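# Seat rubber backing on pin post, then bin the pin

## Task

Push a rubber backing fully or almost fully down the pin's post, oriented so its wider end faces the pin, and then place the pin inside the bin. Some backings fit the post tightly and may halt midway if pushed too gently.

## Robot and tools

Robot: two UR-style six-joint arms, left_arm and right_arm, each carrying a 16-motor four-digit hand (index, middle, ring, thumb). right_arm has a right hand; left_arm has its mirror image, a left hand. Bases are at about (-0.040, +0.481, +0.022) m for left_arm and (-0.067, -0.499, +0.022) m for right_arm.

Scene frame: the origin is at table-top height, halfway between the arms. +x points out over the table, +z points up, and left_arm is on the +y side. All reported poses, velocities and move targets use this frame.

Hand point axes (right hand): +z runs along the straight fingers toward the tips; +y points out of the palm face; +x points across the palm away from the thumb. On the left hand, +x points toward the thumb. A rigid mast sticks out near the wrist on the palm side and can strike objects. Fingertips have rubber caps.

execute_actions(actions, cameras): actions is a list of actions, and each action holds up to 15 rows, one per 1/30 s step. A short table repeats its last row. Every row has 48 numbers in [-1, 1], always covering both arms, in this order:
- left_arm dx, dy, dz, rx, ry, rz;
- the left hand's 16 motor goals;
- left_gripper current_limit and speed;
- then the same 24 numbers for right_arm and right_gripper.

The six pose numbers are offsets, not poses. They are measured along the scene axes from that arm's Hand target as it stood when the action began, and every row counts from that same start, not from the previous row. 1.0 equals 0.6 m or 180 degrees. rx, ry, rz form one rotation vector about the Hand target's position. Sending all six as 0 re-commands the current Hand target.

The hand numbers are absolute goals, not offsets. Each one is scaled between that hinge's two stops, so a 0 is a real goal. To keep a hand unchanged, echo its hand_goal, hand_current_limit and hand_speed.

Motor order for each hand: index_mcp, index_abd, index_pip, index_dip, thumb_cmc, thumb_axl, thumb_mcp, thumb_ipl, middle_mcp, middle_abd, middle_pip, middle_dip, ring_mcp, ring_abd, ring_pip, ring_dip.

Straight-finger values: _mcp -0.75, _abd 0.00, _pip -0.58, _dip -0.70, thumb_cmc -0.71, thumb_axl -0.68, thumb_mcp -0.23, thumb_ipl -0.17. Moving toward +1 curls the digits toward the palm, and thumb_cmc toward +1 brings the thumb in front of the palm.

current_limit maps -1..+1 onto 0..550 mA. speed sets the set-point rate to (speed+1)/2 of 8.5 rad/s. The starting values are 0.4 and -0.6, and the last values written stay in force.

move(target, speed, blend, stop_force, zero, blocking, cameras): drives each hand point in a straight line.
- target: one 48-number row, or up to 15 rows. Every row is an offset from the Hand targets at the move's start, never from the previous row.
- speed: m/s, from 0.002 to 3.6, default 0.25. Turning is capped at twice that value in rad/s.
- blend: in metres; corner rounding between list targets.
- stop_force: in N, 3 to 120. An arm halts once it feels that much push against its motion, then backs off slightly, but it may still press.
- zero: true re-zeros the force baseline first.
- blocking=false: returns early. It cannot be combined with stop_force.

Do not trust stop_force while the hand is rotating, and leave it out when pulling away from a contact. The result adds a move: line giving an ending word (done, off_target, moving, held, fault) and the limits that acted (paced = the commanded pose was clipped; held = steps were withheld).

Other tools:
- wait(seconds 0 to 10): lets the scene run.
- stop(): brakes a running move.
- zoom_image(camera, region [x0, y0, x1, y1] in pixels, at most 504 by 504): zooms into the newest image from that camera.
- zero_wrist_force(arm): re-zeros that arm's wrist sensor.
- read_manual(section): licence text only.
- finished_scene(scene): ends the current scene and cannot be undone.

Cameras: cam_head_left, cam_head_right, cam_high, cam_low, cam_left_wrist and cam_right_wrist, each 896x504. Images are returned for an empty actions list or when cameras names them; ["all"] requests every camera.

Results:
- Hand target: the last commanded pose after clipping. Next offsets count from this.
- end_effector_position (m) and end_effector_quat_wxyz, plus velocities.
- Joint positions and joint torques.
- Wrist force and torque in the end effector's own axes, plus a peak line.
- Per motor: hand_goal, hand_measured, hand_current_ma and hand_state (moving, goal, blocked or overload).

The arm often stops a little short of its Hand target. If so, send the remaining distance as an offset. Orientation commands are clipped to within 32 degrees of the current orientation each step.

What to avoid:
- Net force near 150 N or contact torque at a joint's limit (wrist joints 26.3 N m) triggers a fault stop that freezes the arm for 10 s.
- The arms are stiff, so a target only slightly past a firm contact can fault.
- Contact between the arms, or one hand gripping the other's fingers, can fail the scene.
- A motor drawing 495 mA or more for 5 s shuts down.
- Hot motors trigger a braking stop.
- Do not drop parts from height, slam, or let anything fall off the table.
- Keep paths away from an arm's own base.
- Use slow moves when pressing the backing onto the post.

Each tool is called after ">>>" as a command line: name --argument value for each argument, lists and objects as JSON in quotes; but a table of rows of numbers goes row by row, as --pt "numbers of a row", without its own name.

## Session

>>> execute_actions --actions '[]'

Scene clock: 0.00 s.
left_arm: end_effector_position=(+0.2714, +0.4180, +0.2543) hand_goal=(-0.754, +0.000, -0.576, -0.696, -0.714, -0.678, -0.226, -0.168, -0.754, +0.000, -0.576, -0.696, -0.754, +0.000, -0.576, -0.696) hand_measured=(-0.754, +0.000, -0.576, -0.696, -0.714, -0.678, -0.226, -0.168, -0.754, +0.000, -0.576, -0.696, -0.754, +0.000, -0.576, -0.696) hand_current_ma=(+0, +0, +0, +0, +0, +0, +0, +0, +0, +0, +0, +0, +0, +0, +0, +0) hand_state=(goal, goal, goal, goal, goal, goal, goal, goal, goal, goal, goal, goal, goal, goal, goal, goal) hand_current_limit=0.40 hand_speed=-0.60 end_effector_quat_wxyz=(+0.158, -0.062, +0.909, -0.381) | right_arm: end_effector_position=(+0.6561, -0.7858, +0.1681) hand_goal=(-0.754, +0.000, -0.576, -0.696, -0.714, -0.678, -0.226, -0.168, -0.754, +0.000, -0.576, -0.696, -0.754, +0.000, -0.576, -0.696) hand_measured=(-0.754, +0.000, -0.576, -0.696, -0.714, -0.678, -0.226, -0.168, -0.754, +0.000, -0.576, -0.696, -0.754, +0.000, -0.576, -0.696) hand_current_ma=(+0, +0, +0, +0, +0, +0, +0, +0, +0, +0, +0, +0, +0, +0, +0, +0) hand_state=(goal, goal, goal, goal, goal, goal, goal, goal, goal, goal, goal, goal, goal, goal, goal, goal) hand_current_limit=0.40 hand_speed=-0.60 end_effector_quat_wxyz=(-0.027, +0.690, +0.560, +0.458)
Joint positions: left_arm=[3.854 -0.89 -2.298 -1.778 0.75 -0.907] | right_arm=[-0.774 -0.999 1.746 -2.321 -0.619 -0.619]
Joint velocities: within noise
Joint torques (N m): no reading
Wrist force (N): no reading
Wrist torque (N m): no reading
Wrist force, peak (N): no reading
Hand target: left_arm +0.2714, +0.4180, +0.2543; +0.158, -0.062, +0.909, -0.381 | right_arm +0.6561, -0.7858, +0.1681; -0.027, +0.690, +0.560, +0.458
camera_calibration:
cam_left_wrist: T_world_to_cam=[[0.71374, -0.210707, 0.667965, -0.311838], [-0.669299, 0.0758948, 0.739106, -0.0845207], [-0.20643, -0.974599, -0.0868565, 0.611066], [0, 0, 0, 1]] pos_world=[0.292144, 0.536253, 0.323842]
cam_right_wrist: T_world_to_cam=[[0.557853, -0.789928, -0.254587, -0.903357], [-0.826178, -0.557725, -0.0798287, 0.0634535], [-0.0789305, 0.254867, -0.963749, 0.536685], [0, 0, 0, 1]] pos_world=[0.598725, -0.81498, 0.292313]

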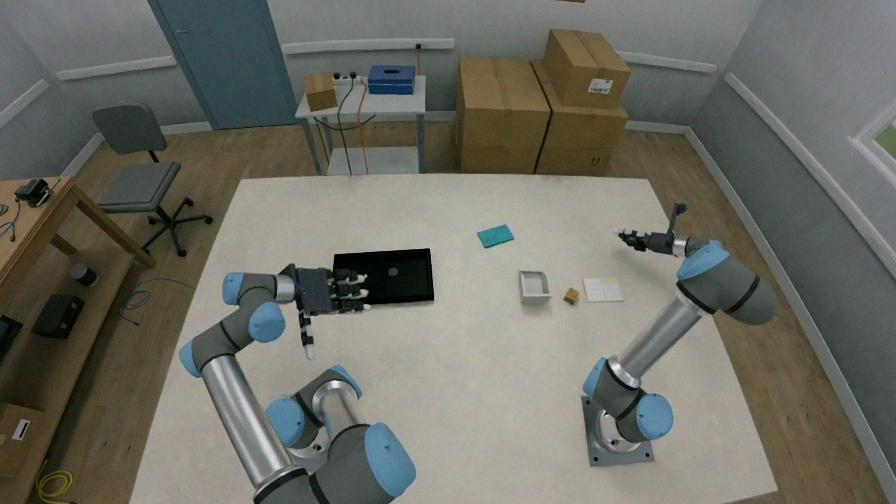

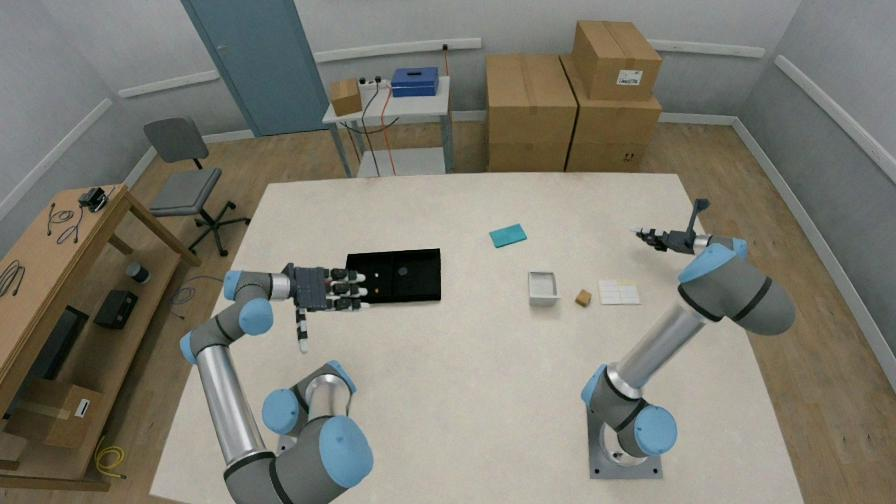

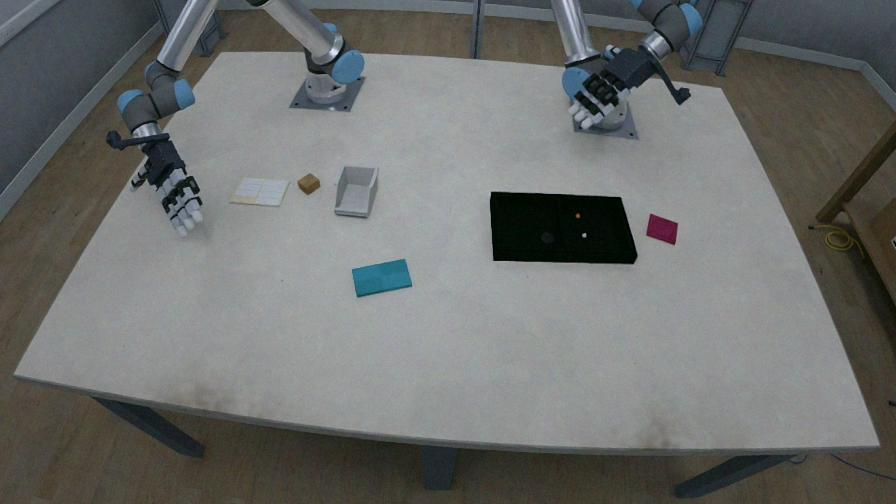

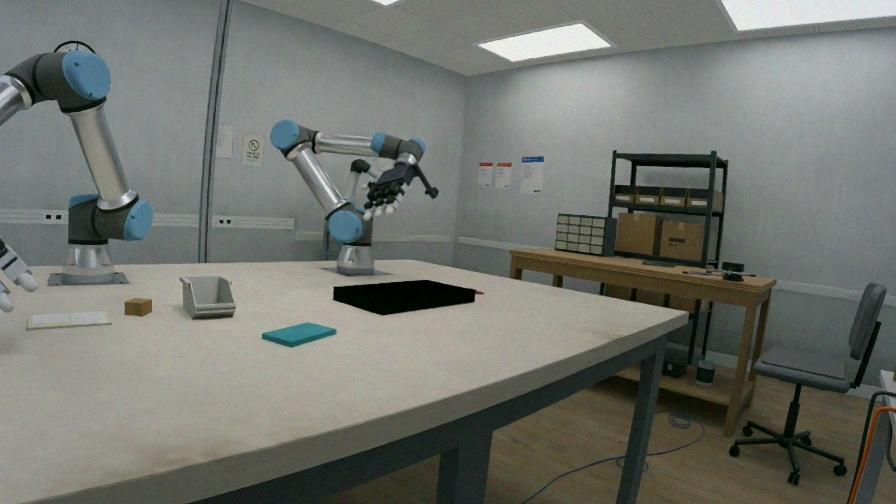

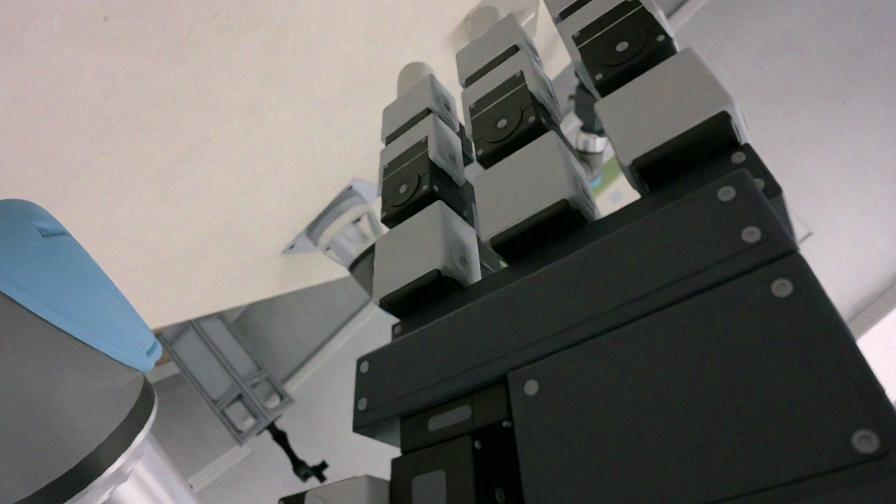

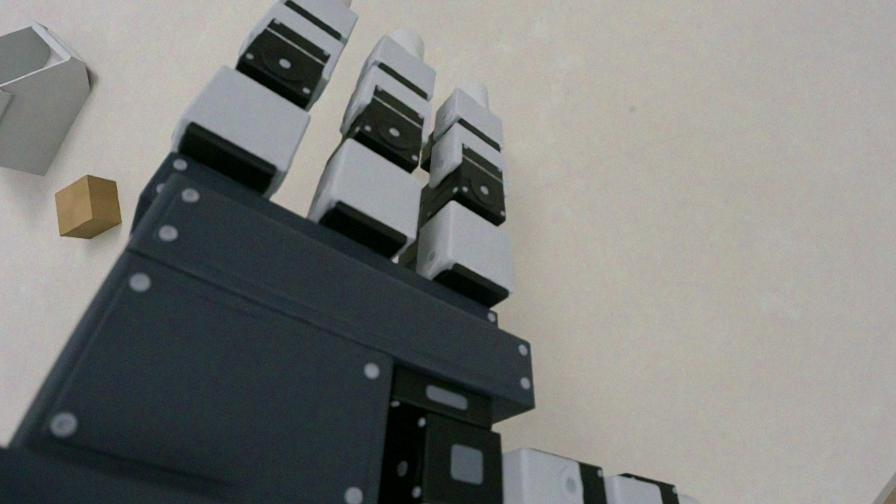

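>>> zoom_image --camera "cam_high" --region '[484, 184, 644, 274]'

>>> zoom_image --camera "cam_high" --region '[523, 202, 603, 252]'

>>> zoom_image --camera "cam_head_right" --region '[340, 240, 450, 310]'

>>> zoom_image --camera "cam_high" --region '[298, 150, 398, 230]'

Scaled by 3.150 from the camera's 896x504 image, which has a finer 1280x720 frame.

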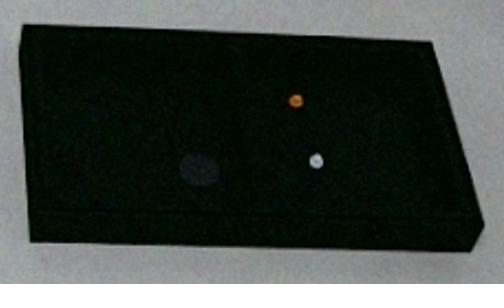

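Scaled by 6.300 from the camera's 896x504 image, which has a finer 1280x720 frame.

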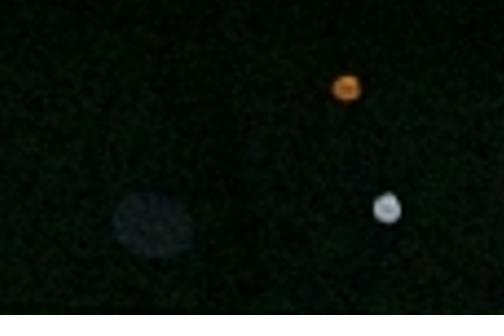

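Scaled by 4.582 from the camera's 896x504 image, which has a finer 1280x720 frame.

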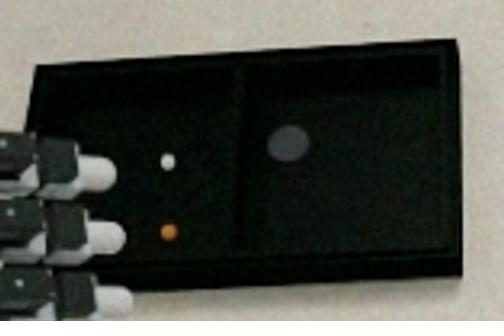

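Scaled by 5.040 from the camera's 896x504 image, which has a finer 1280x720 frame.

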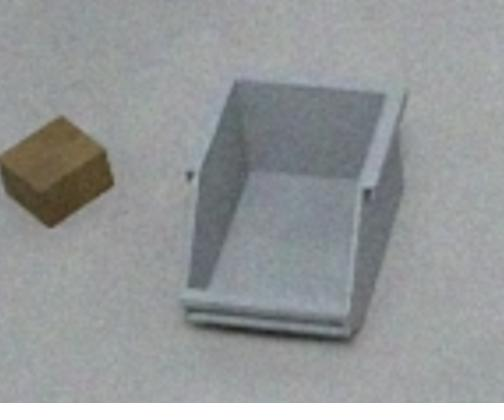

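>>> move --pt "0.2143 -0.1133 0.0428 0.1407 -0.0582 -0.2534 -0.754 -0.04 -0.576 0.68 -0.714 -0.677 -0.226 -0.168 -0.754 0.04 -0.576 0.68 0.22 0 0.66 0.4 0.2 -0.7 0 0 0 0 0 0 -0.754 0 -0.576 -0.696 -0.714 -0.678 -0.226 -0.168 -0.754 0 -0.576 -0.696 -0.754 0 -0.576 -0.696 0.4 -0.6" --pt "0.4143 -0.3633 -0.0405 0.2813 -0.1164 -0.5068 -0.754 -0.04 -0.576 0.68 -0.714 -0.677 -0.226 -0.168 -0.754 0.04 -0.576 0.68 0.22 0 0.66 0.4 0.2 -0.7 0 0 0 0 0 0 -0.754 0 -0.576 -0.696 -0.714 -0.678 -0.226 -0.168 -0.754 0 -0.576 -0.696 -0.754 0 -0.576 -0.696 0.4 -0.6" --speed 0.3 --blend 0.05 --cameras '["cam_left_wrist","cam_high"]'

>>> zoom_image --camera "cam_left_wrist" --region '[0, 0, 400, 280]'

Scene clock: 133.40 s.
left_arm: end_effector_position=(+0.5200, +0.2000, +0.2301) hand_goal=(-0.754, -0.040, -0.576, +0.680, -0.714, -0.678, -0.226, -0.168, -0.754, +0.040, -0.576, +0.680, +0.220, +0.000, +0.660, +0.400) hand_measured=(-0.750, -0.038, -0.576, +0.676, -0.712, -0.678, -0.224, -0.168, -0.750, +0.036, -0.576, +0.676, +0.206, +0.000, +0.656, +0.398) hand_current_ma=(+3, +1, +0, -2, +1, +0, +1, +0, +2, -2, +0, -2, -16, +0, -3, -1) hand_state=(goal, goal, goal, goal, goal, goal, goal, goal, goal, goal, goal, goal, goal, goal, goal, goal) hand_current_limit=0.20 hand_speed=-0.70 end_effector_quat_wxyz=(+0.000, +0.707, +0.707, +0.000) | right_arm: end_effector_position=(+0.6561, -0.7858, +0.1681) hand_goal=(-0.754, +0.000, -0.576, -0.696, -0.714, -0.678, -0.226, -0.168, -0.754, +0.000, -0.576, -0.696, -0.754, +0.000, -0.576, -0.696) hand_measured=(-0.756, +0.000, -0.576, -0.696, -0.716, -0.678, -0.226, -0.168, -0.756, +0.000, -0.576, -0.696, -0.756, +0.000, -0.576, -0.696) hand_current_ma=(-3, +0, -1, +0, -3, +2, +1, +1, -3, +0, -1, +0, -3, +0, -1, +0) hand_state=(goal, goal, goal, goal, goal, goal, goal, goal, goal, goal, goal, goal, goal, goal, goal, goal) hand_current_limit=0.40 hand_speed=-0.60 end_effector_quat_wxyz=(-0.027, +0.690, +0.560, +0.458)
Joint positions: left_arm=[2.835 -1.765 -1.747 -1.2 1.571 -0.331] | right_arm=[-0.774 -0.999 1.746 -2.321 -0.619 -0.619]
Joint torques (N m): left_arm=[1.48 24.77 8.19 -0.31 -0.62 1.28] | right_arm=[0.26 -44.59 -18.77 -2.37 1.74 -0.07]
Wrist force (N): left_arm=[0.8 2.0 -1.6] | right_arm=[0.3 0.4 0.2]
Wrist torque (N m): left_arm=[0.17 0.08 0.34] | right_arm=[0.04 -0.04 0.04]
Wrist force, peak (N): left_arm=[1.2 1.9 -2.1] | right_arm=[0.1 0.5 0.4]
Hand target: left_arm +0.5200, +0.2000, +0.2300; +0.000, +0.707, +0.707, +0.000 | right_arm +0.6561, -0.7858, +0.1681; -0.027, +0.690, +0.560, +0.458
Off the commanded pose: left_arm 0.000 m, 0 deg | right_arm 0.000 m, 0 deg.
move: done
camera_calibration:
cam_left_wrist: T_world_to_cam=[[-0.617739, -0.784056, 0.0604544, 0.427745], [-0.478406, 0.435711, 0.762419, -0.0602987], [-0.62412, 0.442054, -0.644253, 0.50988], [0, 0, 0, 1]] pos_world=[0.553614, 0.136254, 0.348605]
Images, in order (width x height): cam_high 896x504, cam_left_wrist 896x504.

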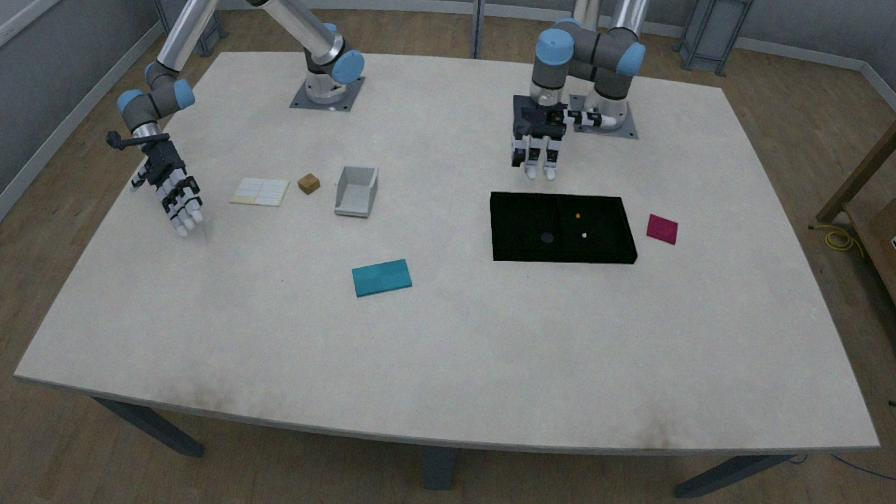

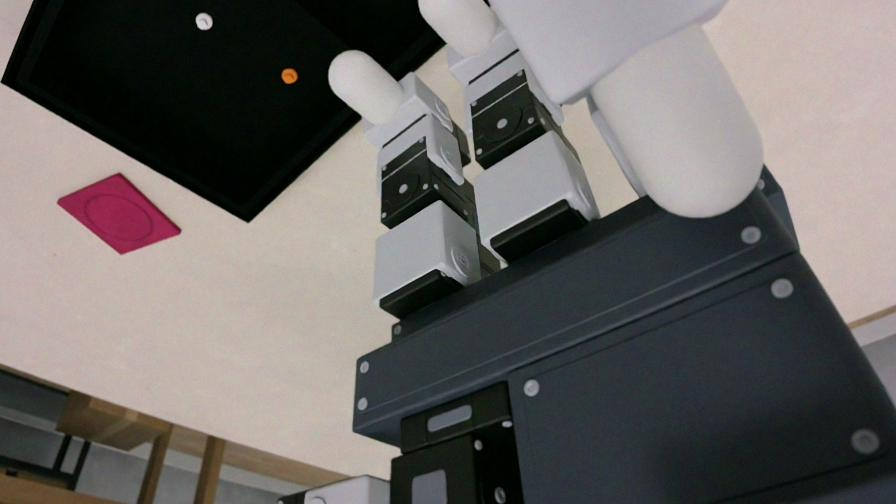

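Scaled by 1.260 from the camera's 896x504 image, which has a finer 1280x720 frame.

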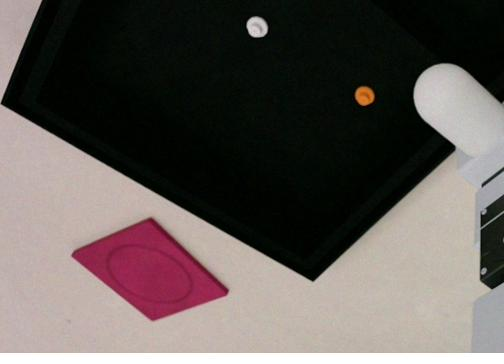

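>>> move --target '[0.05,0.0083,-0.15,0,0,0,-0.754,-0.04,-0.576,0.68,-0.714,-0.677,-0.226,-0.168,-0.754,0.04,-0.576,0.68,0.22,0,0.66,0.4,0.2,-0.7,0,0,0,0,0,0,-0.754,0,-0.576,-0.696,-0.714,-0.678,-0.226,-0.168,-0.754,0,-0.576,-0.696,-0.754,0,-0.576,-0.696,0.4,-0.6]' --speed 0.15 --cameras '["cam_left_wrist","cam_high"]'

>>> zoom_image --camera "cam_left_wrist" --region '[40, 20, 340, 240]'

>>> zoom_image --camera "cam_high" --region '[290, 150, 410, 246]'

Scene clock: 193.57 s.
left_arm: end_effector_position=(+0.5499, +0.2051, +0.1400) hand_goal=(-0.754, -0.040, -0.576, +0.680, -0.714, -0.678, -0.226, -0.168, -0.754, +0.040, -0.576, +0.680, +0.220, +0.000, +0.660, +0.400) hand_measured=(-0.750, -0.038, -0.576, +0.676, -0.712, -0.678, -0.224, -0.168, -0.750, +0.036, -0.576, +0.676, +0.206, +0.000, +0.656, +0.398) hand_current_ma=(+2, +1, +0, -2, +1, +0, +2, +0, +2, -1, +0, -2, -16, +0, -3, -1) hand_state=(goal, goal, goal, goal, goal, goal, goal, goal, goal, goal, goal, goal, goal, goal, goal, goal) hand_current_limit=0.20 hand_speed=-0.70 end_effector_quat_wxyz=(+0.000, +0.707, +0.707, +0.000) | right_arm: end_effector_position=(+0.6561, -0.7858, +0.1681) hand_goal=(-0.754, +0.000, -0.576, -0.696, -0.714, -0.678, -0.226, -0.168, -0.754, +0.000, -0.576, -0.696, -0.754, +0.000, -0.576, -0.696) hand_measured=(-0.756, +0.000, -0.576, -0.696, -0.716, -0.678, -0.226, -0.168, -0.756, +0.000, -0.576, -0.696, -0.756, +0.000, -0.576, -0.696) hand_current_ma=(-3, +0, -1, +0, -3, +2, +1, +1, -3, +0, -1, +0, -3, +0, -1, +0) hand_state=(goal, goal, goal, goal, goal, goal, goal, goal, goal, goal, goal, goal, goal, goal, goal, goal) hand_current_limit=0.40 hand_speed=-0.60 end_effector_quat_wxyz=(-0.027, +0.690, +0.560, +0.458)
Joint positions: left_arm=[2.86 -1.915 -1.808 -0.99 1.571 -0.305] | right_arm=[-0.774 -0.999 1.746 -2.321 -0.619 -0.619]
Joint torques (N m): left_arm=[-8.6 25.65 30.52 3.08 2.26 -1.68] | right_arm=[-0.07 -44.57 -19.13 -2.35 1.72 -0.18]
Wrist force (N): left_arm=[0.6 1.9 -1.7] | right_arm=[0.0 0.3 0.1]
Wrist torque (N m): left_arm=[0.18 0.11 0.18] | right_arm=[0.02 -0.01 0.01]
Wrist force, peak (N): left_arm=[0.7 1.3 -3.5] | right_arm=[0.2 0.6 0.3]
Hand target: left_arm +0.5500, +0.2050, +0.1400; +0.000, +0.707, +0.707, +0.000 | right_arm +0.6561, -0.7858, +0.1681; -0.027, +0.690, +0.560, +0.458
Off the commanded pose: left_arm 0.000 m, 0 deg | right_arm 0.000 m, 0 deg.
move: done
camera_calibration:
cam_left_wrist: T_world_to_cam=[[-0.617882, -0.783946, 0.0604176, 0.455721], [-0.478144, 0.435633, 0.762628, 0.0203741], [-0.624179, 0.442326, -0.644009, 0.468278], [0, 0, 0, 1]] pos_world=[0.583613, 0.141254, 0.258504]
Images, in order (width x height): cam_high 896x504, cam_left_wrist 896x504.

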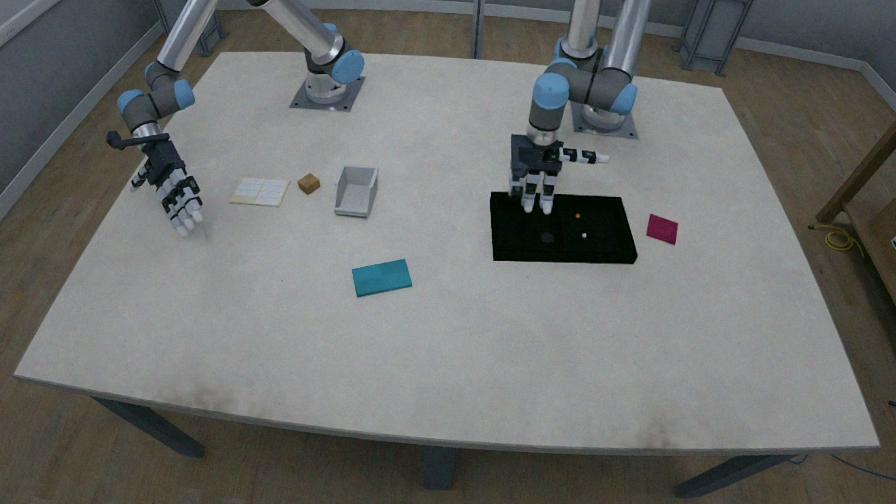

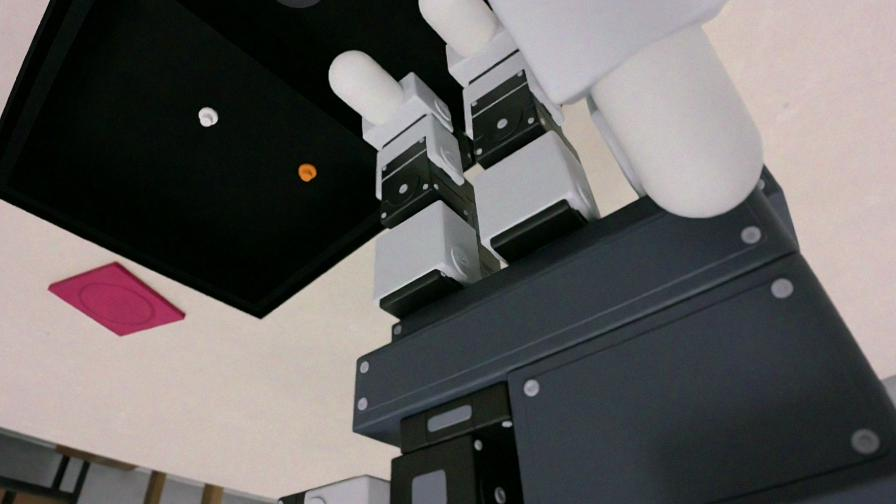

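Scaled by 1.680 from the camera's 896x504 image, which has a finer 1280x720 frame.

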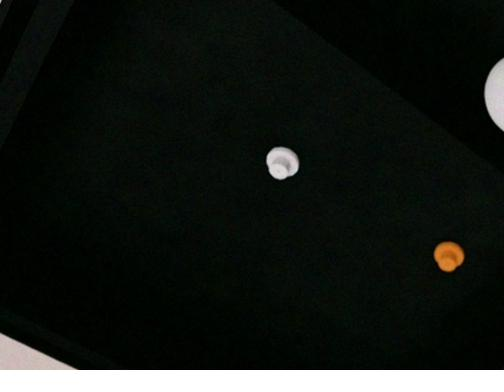

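Scaled by 4.200 from the camera's 896x504 image, which has a finer 1280x720 frame.

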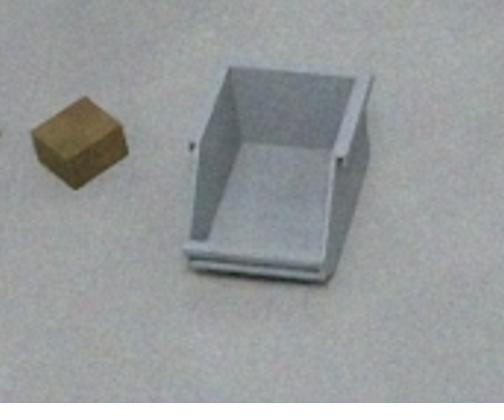

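>>> move --target '[0.0333,-0.1667,0,0,0,0,-0.754,-0.04,-0.576,0.68,-0.714,-0.677,-0.226,-0.168,-0.754,0.04,-0.576,0.68,0.22,0,0.66,0.4,0.2,-0.7,0,0,0,0,0,0,-0.754,0,-0.576,-0.696,-0.714,-0.678,-0.226,-0.168,-0.754,0,-0.576,-0.696,-0.754,0,-0.576,-0.696,0.4,-0.6]' --speed 0.2 --cameras '["cam_left_wrist","cam_high"]'

>>> zoom_image --camera "cam_left_wrist" --region '[130, 80, 270, 180]'

>>> zoom_image --camera "cam_high" --region '[520, 200, 580, 260]'

Scene clock: 232.97 s.
left_arm: end_effector_position=(+0.5699, +0.1051, +0.1399) hand_goal=(-0.754, -0.040, -0.576, +0.680, -0.714, -0.678, -0.226, -0.168, -0.754, +0.040, -0.576, +0.680, +0.220, +0.000, +0.660, +0.400) hand_measured=(-0.750, -0.038, -0.576, +0.676, -0.712, -0.678, -0.224, -0.168, -0.752, +0.038, -0.576, +0.676, +0.206, +0.000, +0.656, +0.398) hand_current_ma=(+2, +1, +0, -2, +1, +0, +2, +0, +2, -1, +0, -2, -16, +0, -3, -1) hand_state=(goal, goal, goal, goal, goal, goal, goal, goal, goal, goal, goal, goal, goal, goal, goal, goal) hand_current_limit=0.20 hand_speed=-0.70 end_effector_quat_wxyz=(+0.000, +0.707, +0.707, +0.000) | right_arm: end_effector_position=(+0.6561, -0.7858, +0.1681) hand_goal=(-0.754, +0.000, -0.576, -0.696, -0.714, -0.678, -0.226, -0.168, -0.754, +0.000, -0.576, -0.696, -0.754, +0.000, -0.576, -0.696) hand_measured=(-0.756, +0.000, -0.576, -0.696, -0.716, -0.678, -0.226, -0.168, -0.756, +0.000, -0.576, -0.696, -0.756, +0.000, -0.576, -0.696) hand_current_ma=(-3, +0, -1, +0, -3, +2, +1, +1, -3, +0, -1, +0, -3, +0, -1, +0) hand_state=(goal, goal, goal, goal, goal, goal, goal, goal, goal, goal, goal, goal, goal, goal, goal, goal) hand_current_limit=0.40 hand_speed=-0.60 end_effector_quat_wxyz=(-0.027, +0.690, +0.560, +0.458)
Joint positions: left_arm=[2.719 -2.066 -1.579 -1.068 1.571 -0.446] | right_arm=[-0.774 -0.999 1.746 -2.321 -0.619 -0.619]
Joint torques (N m): left_arm=[-6.04 32.94 27.81 4.13 2.6 -1.02] | right_arm=[-0.54 -44.79 -19.53 -2.33 1.62 0.03]
Wrist force (N): left_arm=[0.9 2.0 -1.8] | right_arm=[0.0 0.4 0.3]
Wrist torque (N m): left_arm=[0.19 0.08 0.14] | right_arm=[0.02 -0.01 0.01]
Wrist force, peak (N): left_arm=[2.4 1.8 -1.8] | right_arm=[0.0 0.5 0.3]
Hand target: left_arm +0.5700, +0.1050, +0.1400; +0.000, +0.707, +0.707, +0.000 | right_arm +0.6561, -0.7858, +0.1681; -0.027, +0.690, +0.560, +0.458
Off the commanded pose: left_arm 0.000 m, 0 deg | right_arm 0.000 m, 0 deg.
move: done
camera_calibration:
cam_left_wrist: T_world_to_cam=[[-0.61804, -0.783821, 0.0604366, 0.389774], [-0.478057, 0.435748, 0.762617, 0.0735226], [-0.62409, 0.442435, -0.644021, 0.524875], [0, 0, 0, 1]] pos_world=[0.603613, 0.0412525, 0.258404]
Images, in order (width x height): cam_high 896x504, cam_left_wrist 896x504.

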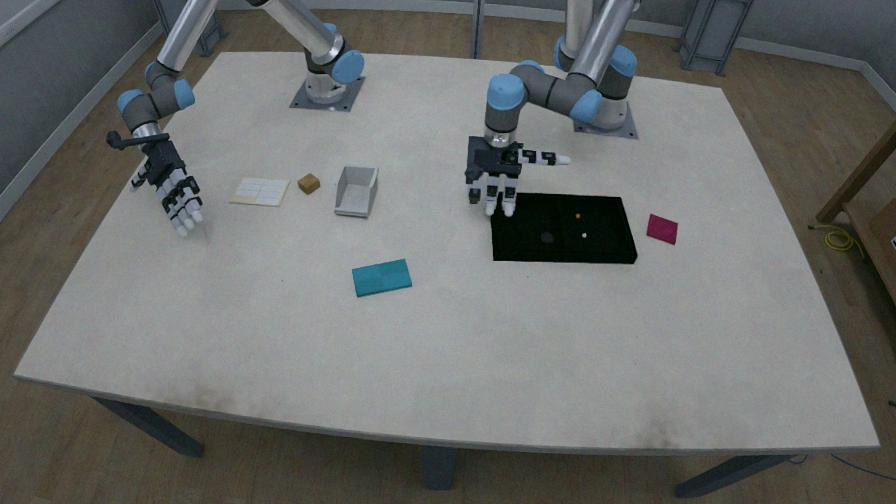

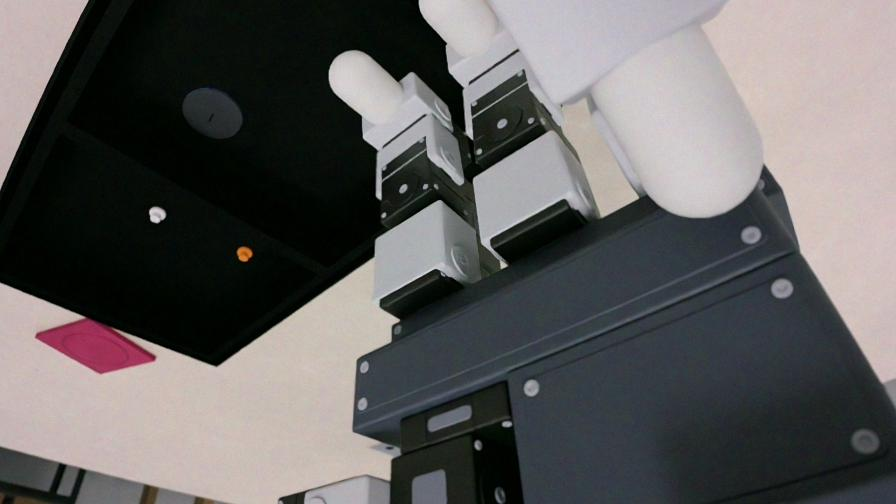

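Scaled by 3.600 from the camera's 896x504 image, which has a finer 1280x720 frame.

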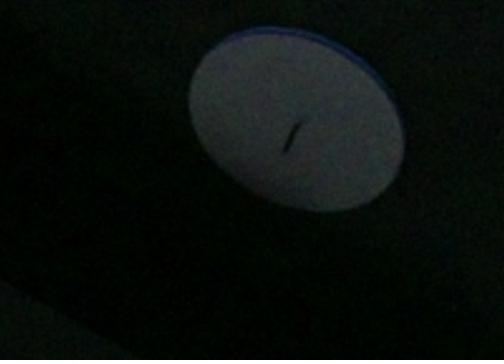

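Scaled by 8.400 from the camera's 896x504 image, which has a finer 1280x720 frame.

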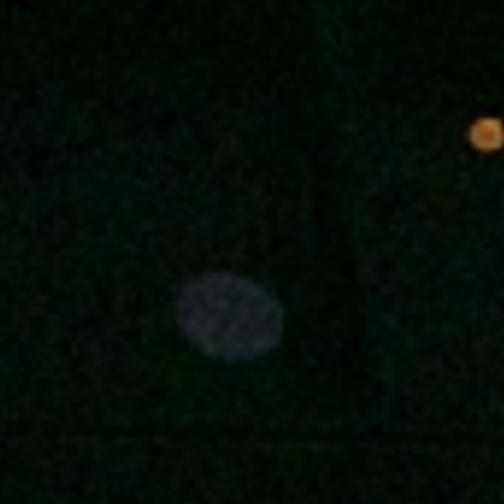

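>>> move --target '[-0.0523,0.282,0.0,0,0,-0.4761,-0.754,-0.04,-0.576,0.68,-0.714,-0.677,-0.226,-0.168,-0.754,0.04,-0.576,0.68,0.22,0,0.66,0.4,0.2,-0.7,0,0,0,0,0,0,-0.754,0,-0.576,-0.696,-0.714,-0.678,-0.226,-0.168,-0.754,0,-0.576,-0.696,-0.754,0,-0.576,-0.696,0.4,-0.6]' --speed 0.3 --cameras '["cam_left_wrist","cam_high"]'

>>> zoom_image --camera "cam_left_wrist" --region '[330, 0, 530, 150]'

Scene clock: 325.73 s.
left_arm: end_effector_position=(+0.5387, +0.2742, +0.1400) hand_goal=(-0.754, -0.040, -0.576, +0.680, -0.714, -0.678, -0.226, -0.168, -0.754, +0.040, -0.576, +0.680, +0.220, +0.000, +0.660, +0.400) hand_measured=(-0.752, -0.038, -0.576, +0.676, -0.712, -0.678, -0.224, -0.168, -0.752, +0.038, -0.576, +0.676, +0.206, +0.000, +0.656, +0.398) hand_current_ma=(+2, +1, +0, -2, +1, +0, +2, +0, +1, -1, +0, -2, -16, +0, -3, -1) hand_state=(goal, goal, goal, goal, goal, goal, goal, goal, goal, goal, goal, goal, goal, goal, goal, goal) hand_current_limit=0.20 hand_speed=-0.70 end_effector_quat_wxyz=(+0.000, +0.999, +0.038, +0.000) end_effector_velocity=(-0.001, -0.001, +0.000) end_effector_angular_velocity=(-0.001, -0.001, -0.006) | right_arm: end_effector_position=(+0.6561, -0.7858, +0.1681) hand_goal=(-0.754, +0.000, -0.576, -0.696, -0.714, -0.678, -0.226, -0.168, -0.754, +0.000, -0.576, -0.696, -0.754, +0.000, -0.576, -0.696) hand_measured=(-0.756, +0.000, -0.576, -0.696, -0.716, -0.678, -0.226, -0.168, -0.756, +0.000, -0.576, -0.696, -0.756, +0.000, -0.576, -0.696) hand_current_ma=(-3, +0, -1, +0, -3, +2, +1, +1, -3, +0, -1, +0, -3, +0, -1, +0) hand_state=(goal, goal, goal, goal, goal, goal, goal, goal, goal, goal, goal, goal, goal, goal, goal, goal) hand_current_limit=0.40 hand_speed=-0.60 end_effector_quat_wxyz=(-0.027, +0.690, +0.560, +0.458)
Joint positions: left_arm=[3.183 -1.866 -1.877 -0.969 1.571 1.513] | right_arm=[-0.774 -0.999 1.746 -2.321 -0.619 -0.619]
Joint velocities: left_arm=[0 0.001 0 0 -0.001 0.006] | right_arm=[within noise]
Joint torques (N m): left_arm=[-3.01 40.11 7.19 1.88 -1.57 1.21] | right_arm=[0.2 -44.96 -19.67 -2.34 1.7 -0.12]
Wrist force (N): left_arm=[0.8 1.9 -1.6] | right_arm=[0.0 0.3 0.0]
Wrist torque (N m): left_arm=[0.17 0.10 0.28] | right_arm=[0.04 0.00 0.01]
Wrist force, peak (N): left_arm=[0.6 2.4 -1.8] | right_arm=[0.2 0.5 0.3]
Hand target: left_arm +0.5386, +0.2742, +0.1400; +0.000, +0.999, +0.038, +0.000 | right_arm +0.6561, -0.7858, +0.1681; -0.027, +0.690, +0.560, +0.458
Off the commanded pose: left_arm 0.000 m, 0 deg | right_arm 0.000 m, 0 deg.
move: done
camera_calibration:
cam_left_wrist: T_world_to_cam=[[-0.828199, 0.55717, 0.0603949, 0.248553], [0.39848, 0.509662, 0.762534, -0.507628], [0.39408, 0.655596, -0.644123, -0.176313], [0, 0, 0, 1]] pos_world=[0.477613, 0.235823, 0.258505]
Images, in order (width x height): cam_high 896x504, cam_left_wrist 896x504.

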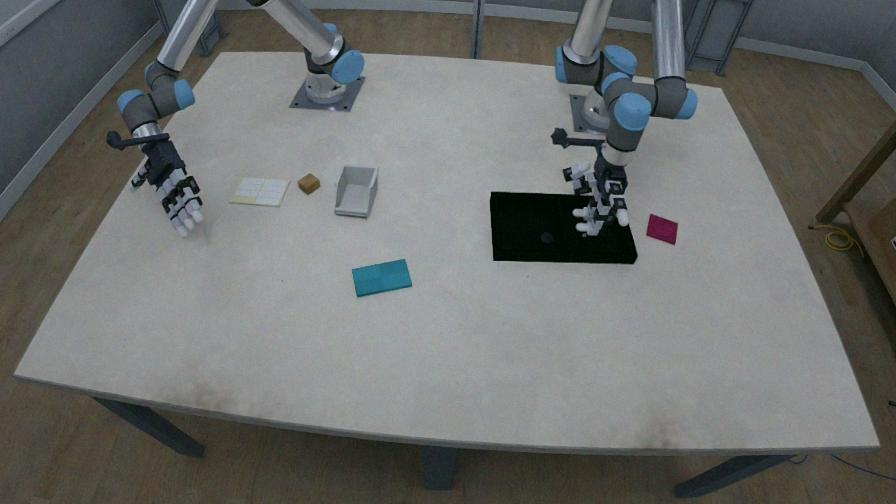

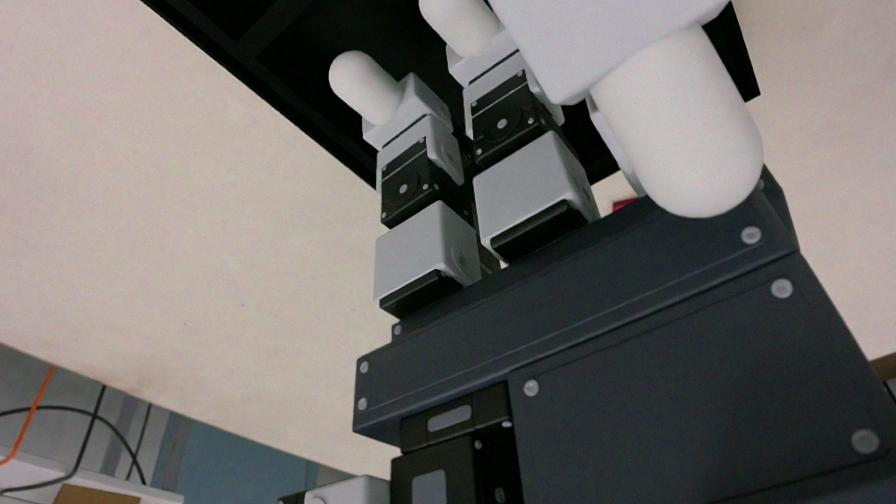

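Scaled by 2.520 from the camera's 896x504 image, which has a finer 1280x720 frame.

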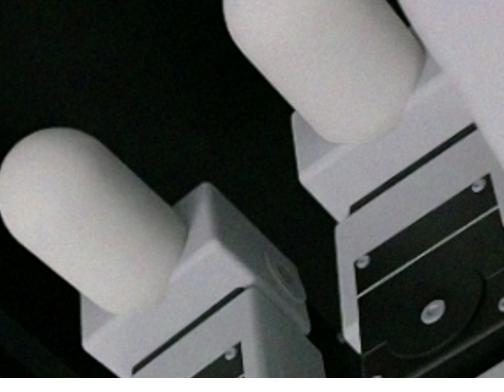

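>>> move --target '[0,0,-0.0583,0,0,0,-0.754,-0.04,-0.576,0.68,-0.714,-0.677,-0.226,-0.168,-0.754,0.04,-0.576,0.68,0.22,0,0.66,0.4,0.2,-0.7,0,0,0,0,0,0,-0.754,0,-0.576,-0.696,-0.714,-0.678,-0.226,-0.168,-0.754,0,-0.576,-0.696,-0.754,0,-0.576,-0.696,0.4,-0.6]' --speed 0.1 --cameras '["cam_left_wrist","cam_high"]'

>>> zoom_image --camera "cam_left_wrist" --region '[380, 0, 504, 110]'

>>> zoom_image --camera "cam_high" --region '[540, 180, 640, 260]'

Scene clock: 341.27 s.
left_arm: end_effector_position=(+0.5385, +0.2742, +0.1049) hand_goal=(-0.754, -0.040, -0.576, +0.680, -0.714, -0.678, -0.226, -0.168, -0.754, +0.040, -0.576, +0.680, +0.220, +0.000, +0.660, +0.400) hand_measured=(-0.752, -0.038, -0.576, +0.676, -0.712, -0.678, -0.224, -0.168, -0.752, +0.038, -0.576, +0.676, +0.206, +0.000, +0.656, +0.398) hand_current_ma=(+2, +1, +0, -2, +1, +0, +2, +0, +1, -1, +0, -2, -16, +0, -3, -1) hand_state=(goal, goal, goal, goal, goal, goal, goal, goal, goal, goal, goal, goal, goal, goal, goal, goal) hand_current_limit=0.20 hand_speed=-0.70 end_effector_quat_wxyz=(+0.000, +0.999, +0.038, +0.000) | right_arm: end_effector_position=(+0.6561, -0.7858, +0.1681) hand_goal=(-0.754, +0.000, -0.576, -0.696, -0.714, -0.678, -0.226, -0.168, -0.754, +0.000, -0.576, -0.696, -0.754, +0.000, -0.576, -0.696) hand_measured=(-0.756, +0.000, -0.576, -0.696, -0.716, -0.678, -0.226, -0.168, -0.756, +0.000, -0.576, -0.696, -0.756, +0.000, -0.576, -0.696) hand_current_ma=(-3, +0, -1, +0, -3, +2, +1, +1, -3, +0, -1, +0, -3, +0, -1, +0) hand_state=(goal, goal, goal, goal, goal, goal, goal, goal, goal, goal, goal, goal, goal, goal, goal, goal) hand_current_limit=0.40 hand_speed=-0.60 end_effector_quat_wxyz=(-0.027, +0.690, +0.560, +0.458)
Joint positions: left_arm=[3.183 -1.918 -1.914 -0.88 1.571 1.513] | right_arm=[-0.774 -0.999 1.746 -2.321 -0.619 -0.619]
Joint torques (N m): left_arm=[-5.24 36.34 29.27 0.95 0.62 0.45] | right_arm=[0.12 -44.91 -19.23 -2.39 1.66 0.01]
Wrist force (N): left_arm=[0.7 1.8 -1.6] | right_arm=[0.2 0.4 0.2]
Wrist torque (N m): left_arm=[0.16 0.11 0.23] | right_arm=[0.03 -0.03 0.03]
Wrist force, peak (N): left_arm=[1.0 2.2 -2.7] | right_arm=[0.4 0.4 0.2]
Hand target: left_arm +0.5386, +0.2742, +0.1050; +0.000, +0.999, +0.038, +0.000 | right_arm +0.6561, -0.7858, +0.1681; -0.027, +0.690, +0.560, +0.458
Off the commanded pose: left_arm 0.000 m, 0 deg | right_arm 0.000 m, 0 deg.
move: done
camera_calibration:
cam_left_wrist: T_world_to_cam=[[-0.828, 0.557446, 0.0605773, 0.250304], [0.398781, 0.509467, 0.762507, -0.480873], [0.394194, 0.655513, -0.644138, -0.198874], [0, 0, 0, 1]] pos_world=[0.47741, 0.235823, 0.223404]
Images, in order (width x height): cam_high 896x504, cam_left_wrist 896x504.

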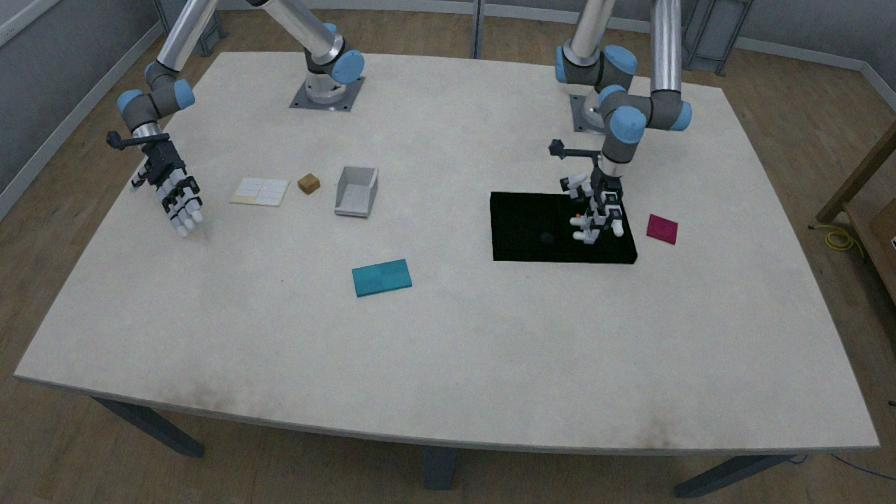

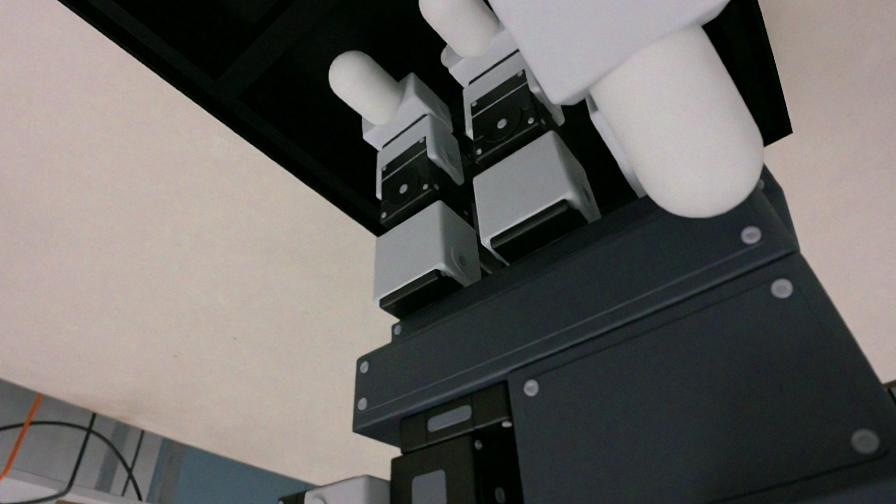

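Scaled by 4.065 from the camera's 896x504 image, which has a finer 1280x720 frame.

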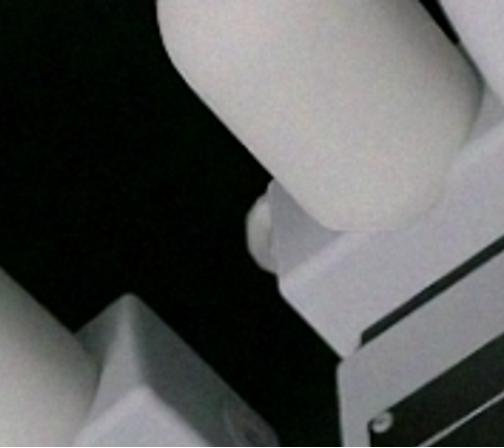

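Scaled by 5.040 from the camera's 896x504 image, which has a finer 1280x720 frame.

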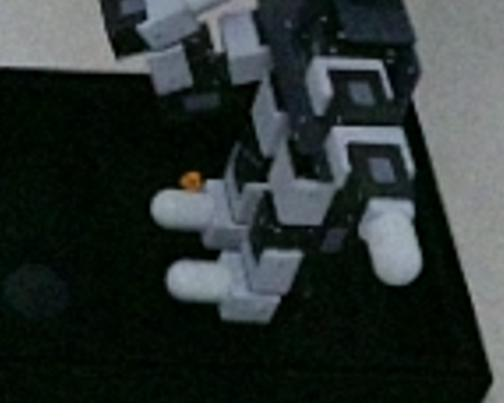

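>>> move --target '[-0.0025,-0.0017,-0.0233,0,0,0,-0.754,-0.04,-0.576,0.68,-0.714,-0.677,-0.226,-0.168,-0.754,0.04,-0.576,0.68,0.22,0,0.66,0.4,0.2,-0.7,0,0,0,0,0,0,-0.754,0,-0.576,-0.696,-0.714,-0.678,-0.226,-0.168,-0.754,0,-0.576,-0.696,-0.754,0,-0.576,-0.696,0.4,-0.6]' --speed 0.02 --stop_force 8 --cameras '["cam_left_wrist","cam_high"]'

>>> zoom_image --camera "cam_left_wrist" --region '[380, 0, 504, 110]'

Scene clock: 396.87 s.
left_arm: end_effector_position=(+0.5371, +0.2732, +0.0910) hand_goal=(-0.754, -0.040, -0.576, +0.680, -0.714, -0.678, -0.226, -0.168, -0.754, +0.040, -0.576, +0.680, +0.220, +0.000, +0.660, +0.400) hand_measured=(-0.752, -0.038, -0.576, +0.676, -0.712, -0.678, -0.224, -0.168, -0.752, +0.038, -0.576, +0.676, +0.206, +0.000, +0.656, +0.398) hand_current_ma=(+2, +1, +0, -2, +1, +0, +2, +0, +1, -1, +0, -2, -16, +0, -3, -1) hand_state=(goal, goal, goal, goal, goal, goal, goal, goal, goal, goal, goal, goal, goal, goal, goal, goal) hand_current_limit=0.20 hand_speed=-0.70 end_effector_quat_wxyz=(+0.000, +0.999, +0.038, +0.000) | right_arm: end_effector_position=(+0.6561, -0.7858, +0.1681) hand_goal=(-0.754, +0.000, -0.576, -0.696, -0.714, -0.678, -0.226, -0.168, -0.754, +0.000, -0.576, -0.696, -0.754, +0.000, -0.576, -0.696) hand_measured=(-0.756, +0.000, -0.576, -0.696, -0.716, -0.678, -0.226, -0.168, -0.756, +0.000, -0.576, -0.696, -0.756, +0.000, -0.576, -0.696) hand_current_ma=(-3, +0, -1, +0, -3, +2, +1, +1, -3, +0, -1, +0, -3, +0, -1, +0) hand_state=(goal, goal, goal, goal, goal, goal, goal, goal, goal, goal, goal, goal, goal, goal, goal, goal) hand_current_limit=0.40 hand_speed=-0.60 end_effector_quat_wxyz=(-0.027, +0.690, +0.560, +0.458)
Joint positions: left_arm=[3.181 -1.939 -1.931 -0.843 1.571 1.511] | right_arm=[-0.774 -0.999 1.746 -2.321 -0.619 -0.619]
Joint torques (N m): left_arm=[0.51 41.55 28.19 -0.3 -2.2 0.5] | right_arm=[0.24 -44.31 -19.59 -2.44 1.56 0.08]
Wrist force (N): left_arm=[0.5 2.0 -2.0] | right_arm=[0.1 0.3 0.0]
Wrist torque (N m): left_arm=[0.21 0.12 0.32] | right_arm=[0.04 -0.02 0.02]
Wrist force, peak (N): left_arm=[0.8 1.9 -2.0] | right_arm=[0.3 0.4 0.3]
Hand target: left_arm +0.5371, +0.2732, +0.0910; +0.000, +0.999, +0.038, +0.000 | right_arm +0.6561, -0.7858, +0.1681; -0.027, +0.690, +0.560, +0.458
Off the commanded pose: left_arm 0.000 m, 0 deg | right_arm 0.000 m, 0 deg.
move: done
camera_calibration:
cam_left_wrist: T_world_to_cam=[[-0.828059, 0.557382, 0.0603518, 0.250636], [0.398577, 0.509569, 0.762545, -0.469143], [0.394276, 0.655488, -0.644114, -0.206658], [0, 0, 0, 1]] pos_world=[0.476011, 0.234823, 0.209505]
Images, in order (width x height): cam_high 896x504, cam_left_wrist 896x504.

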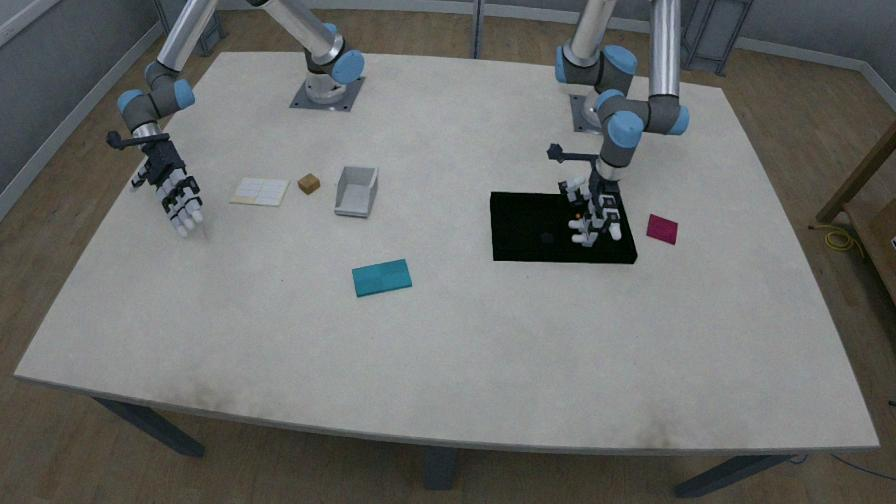

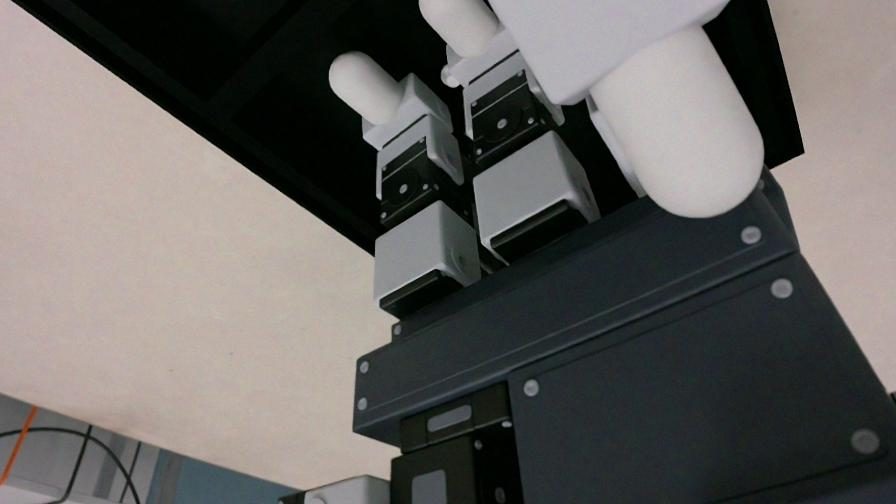

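Scaled by 4.065 from the camera's 896x504 image, which has a finer 1280x720 frame.

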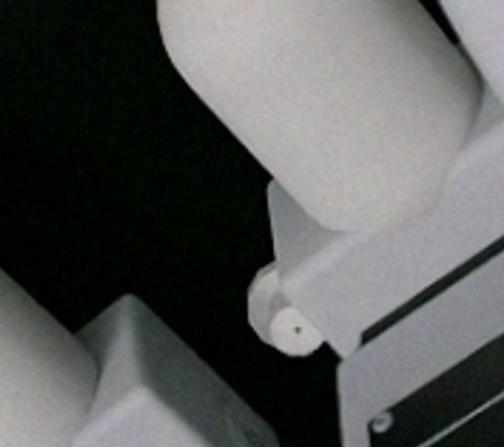

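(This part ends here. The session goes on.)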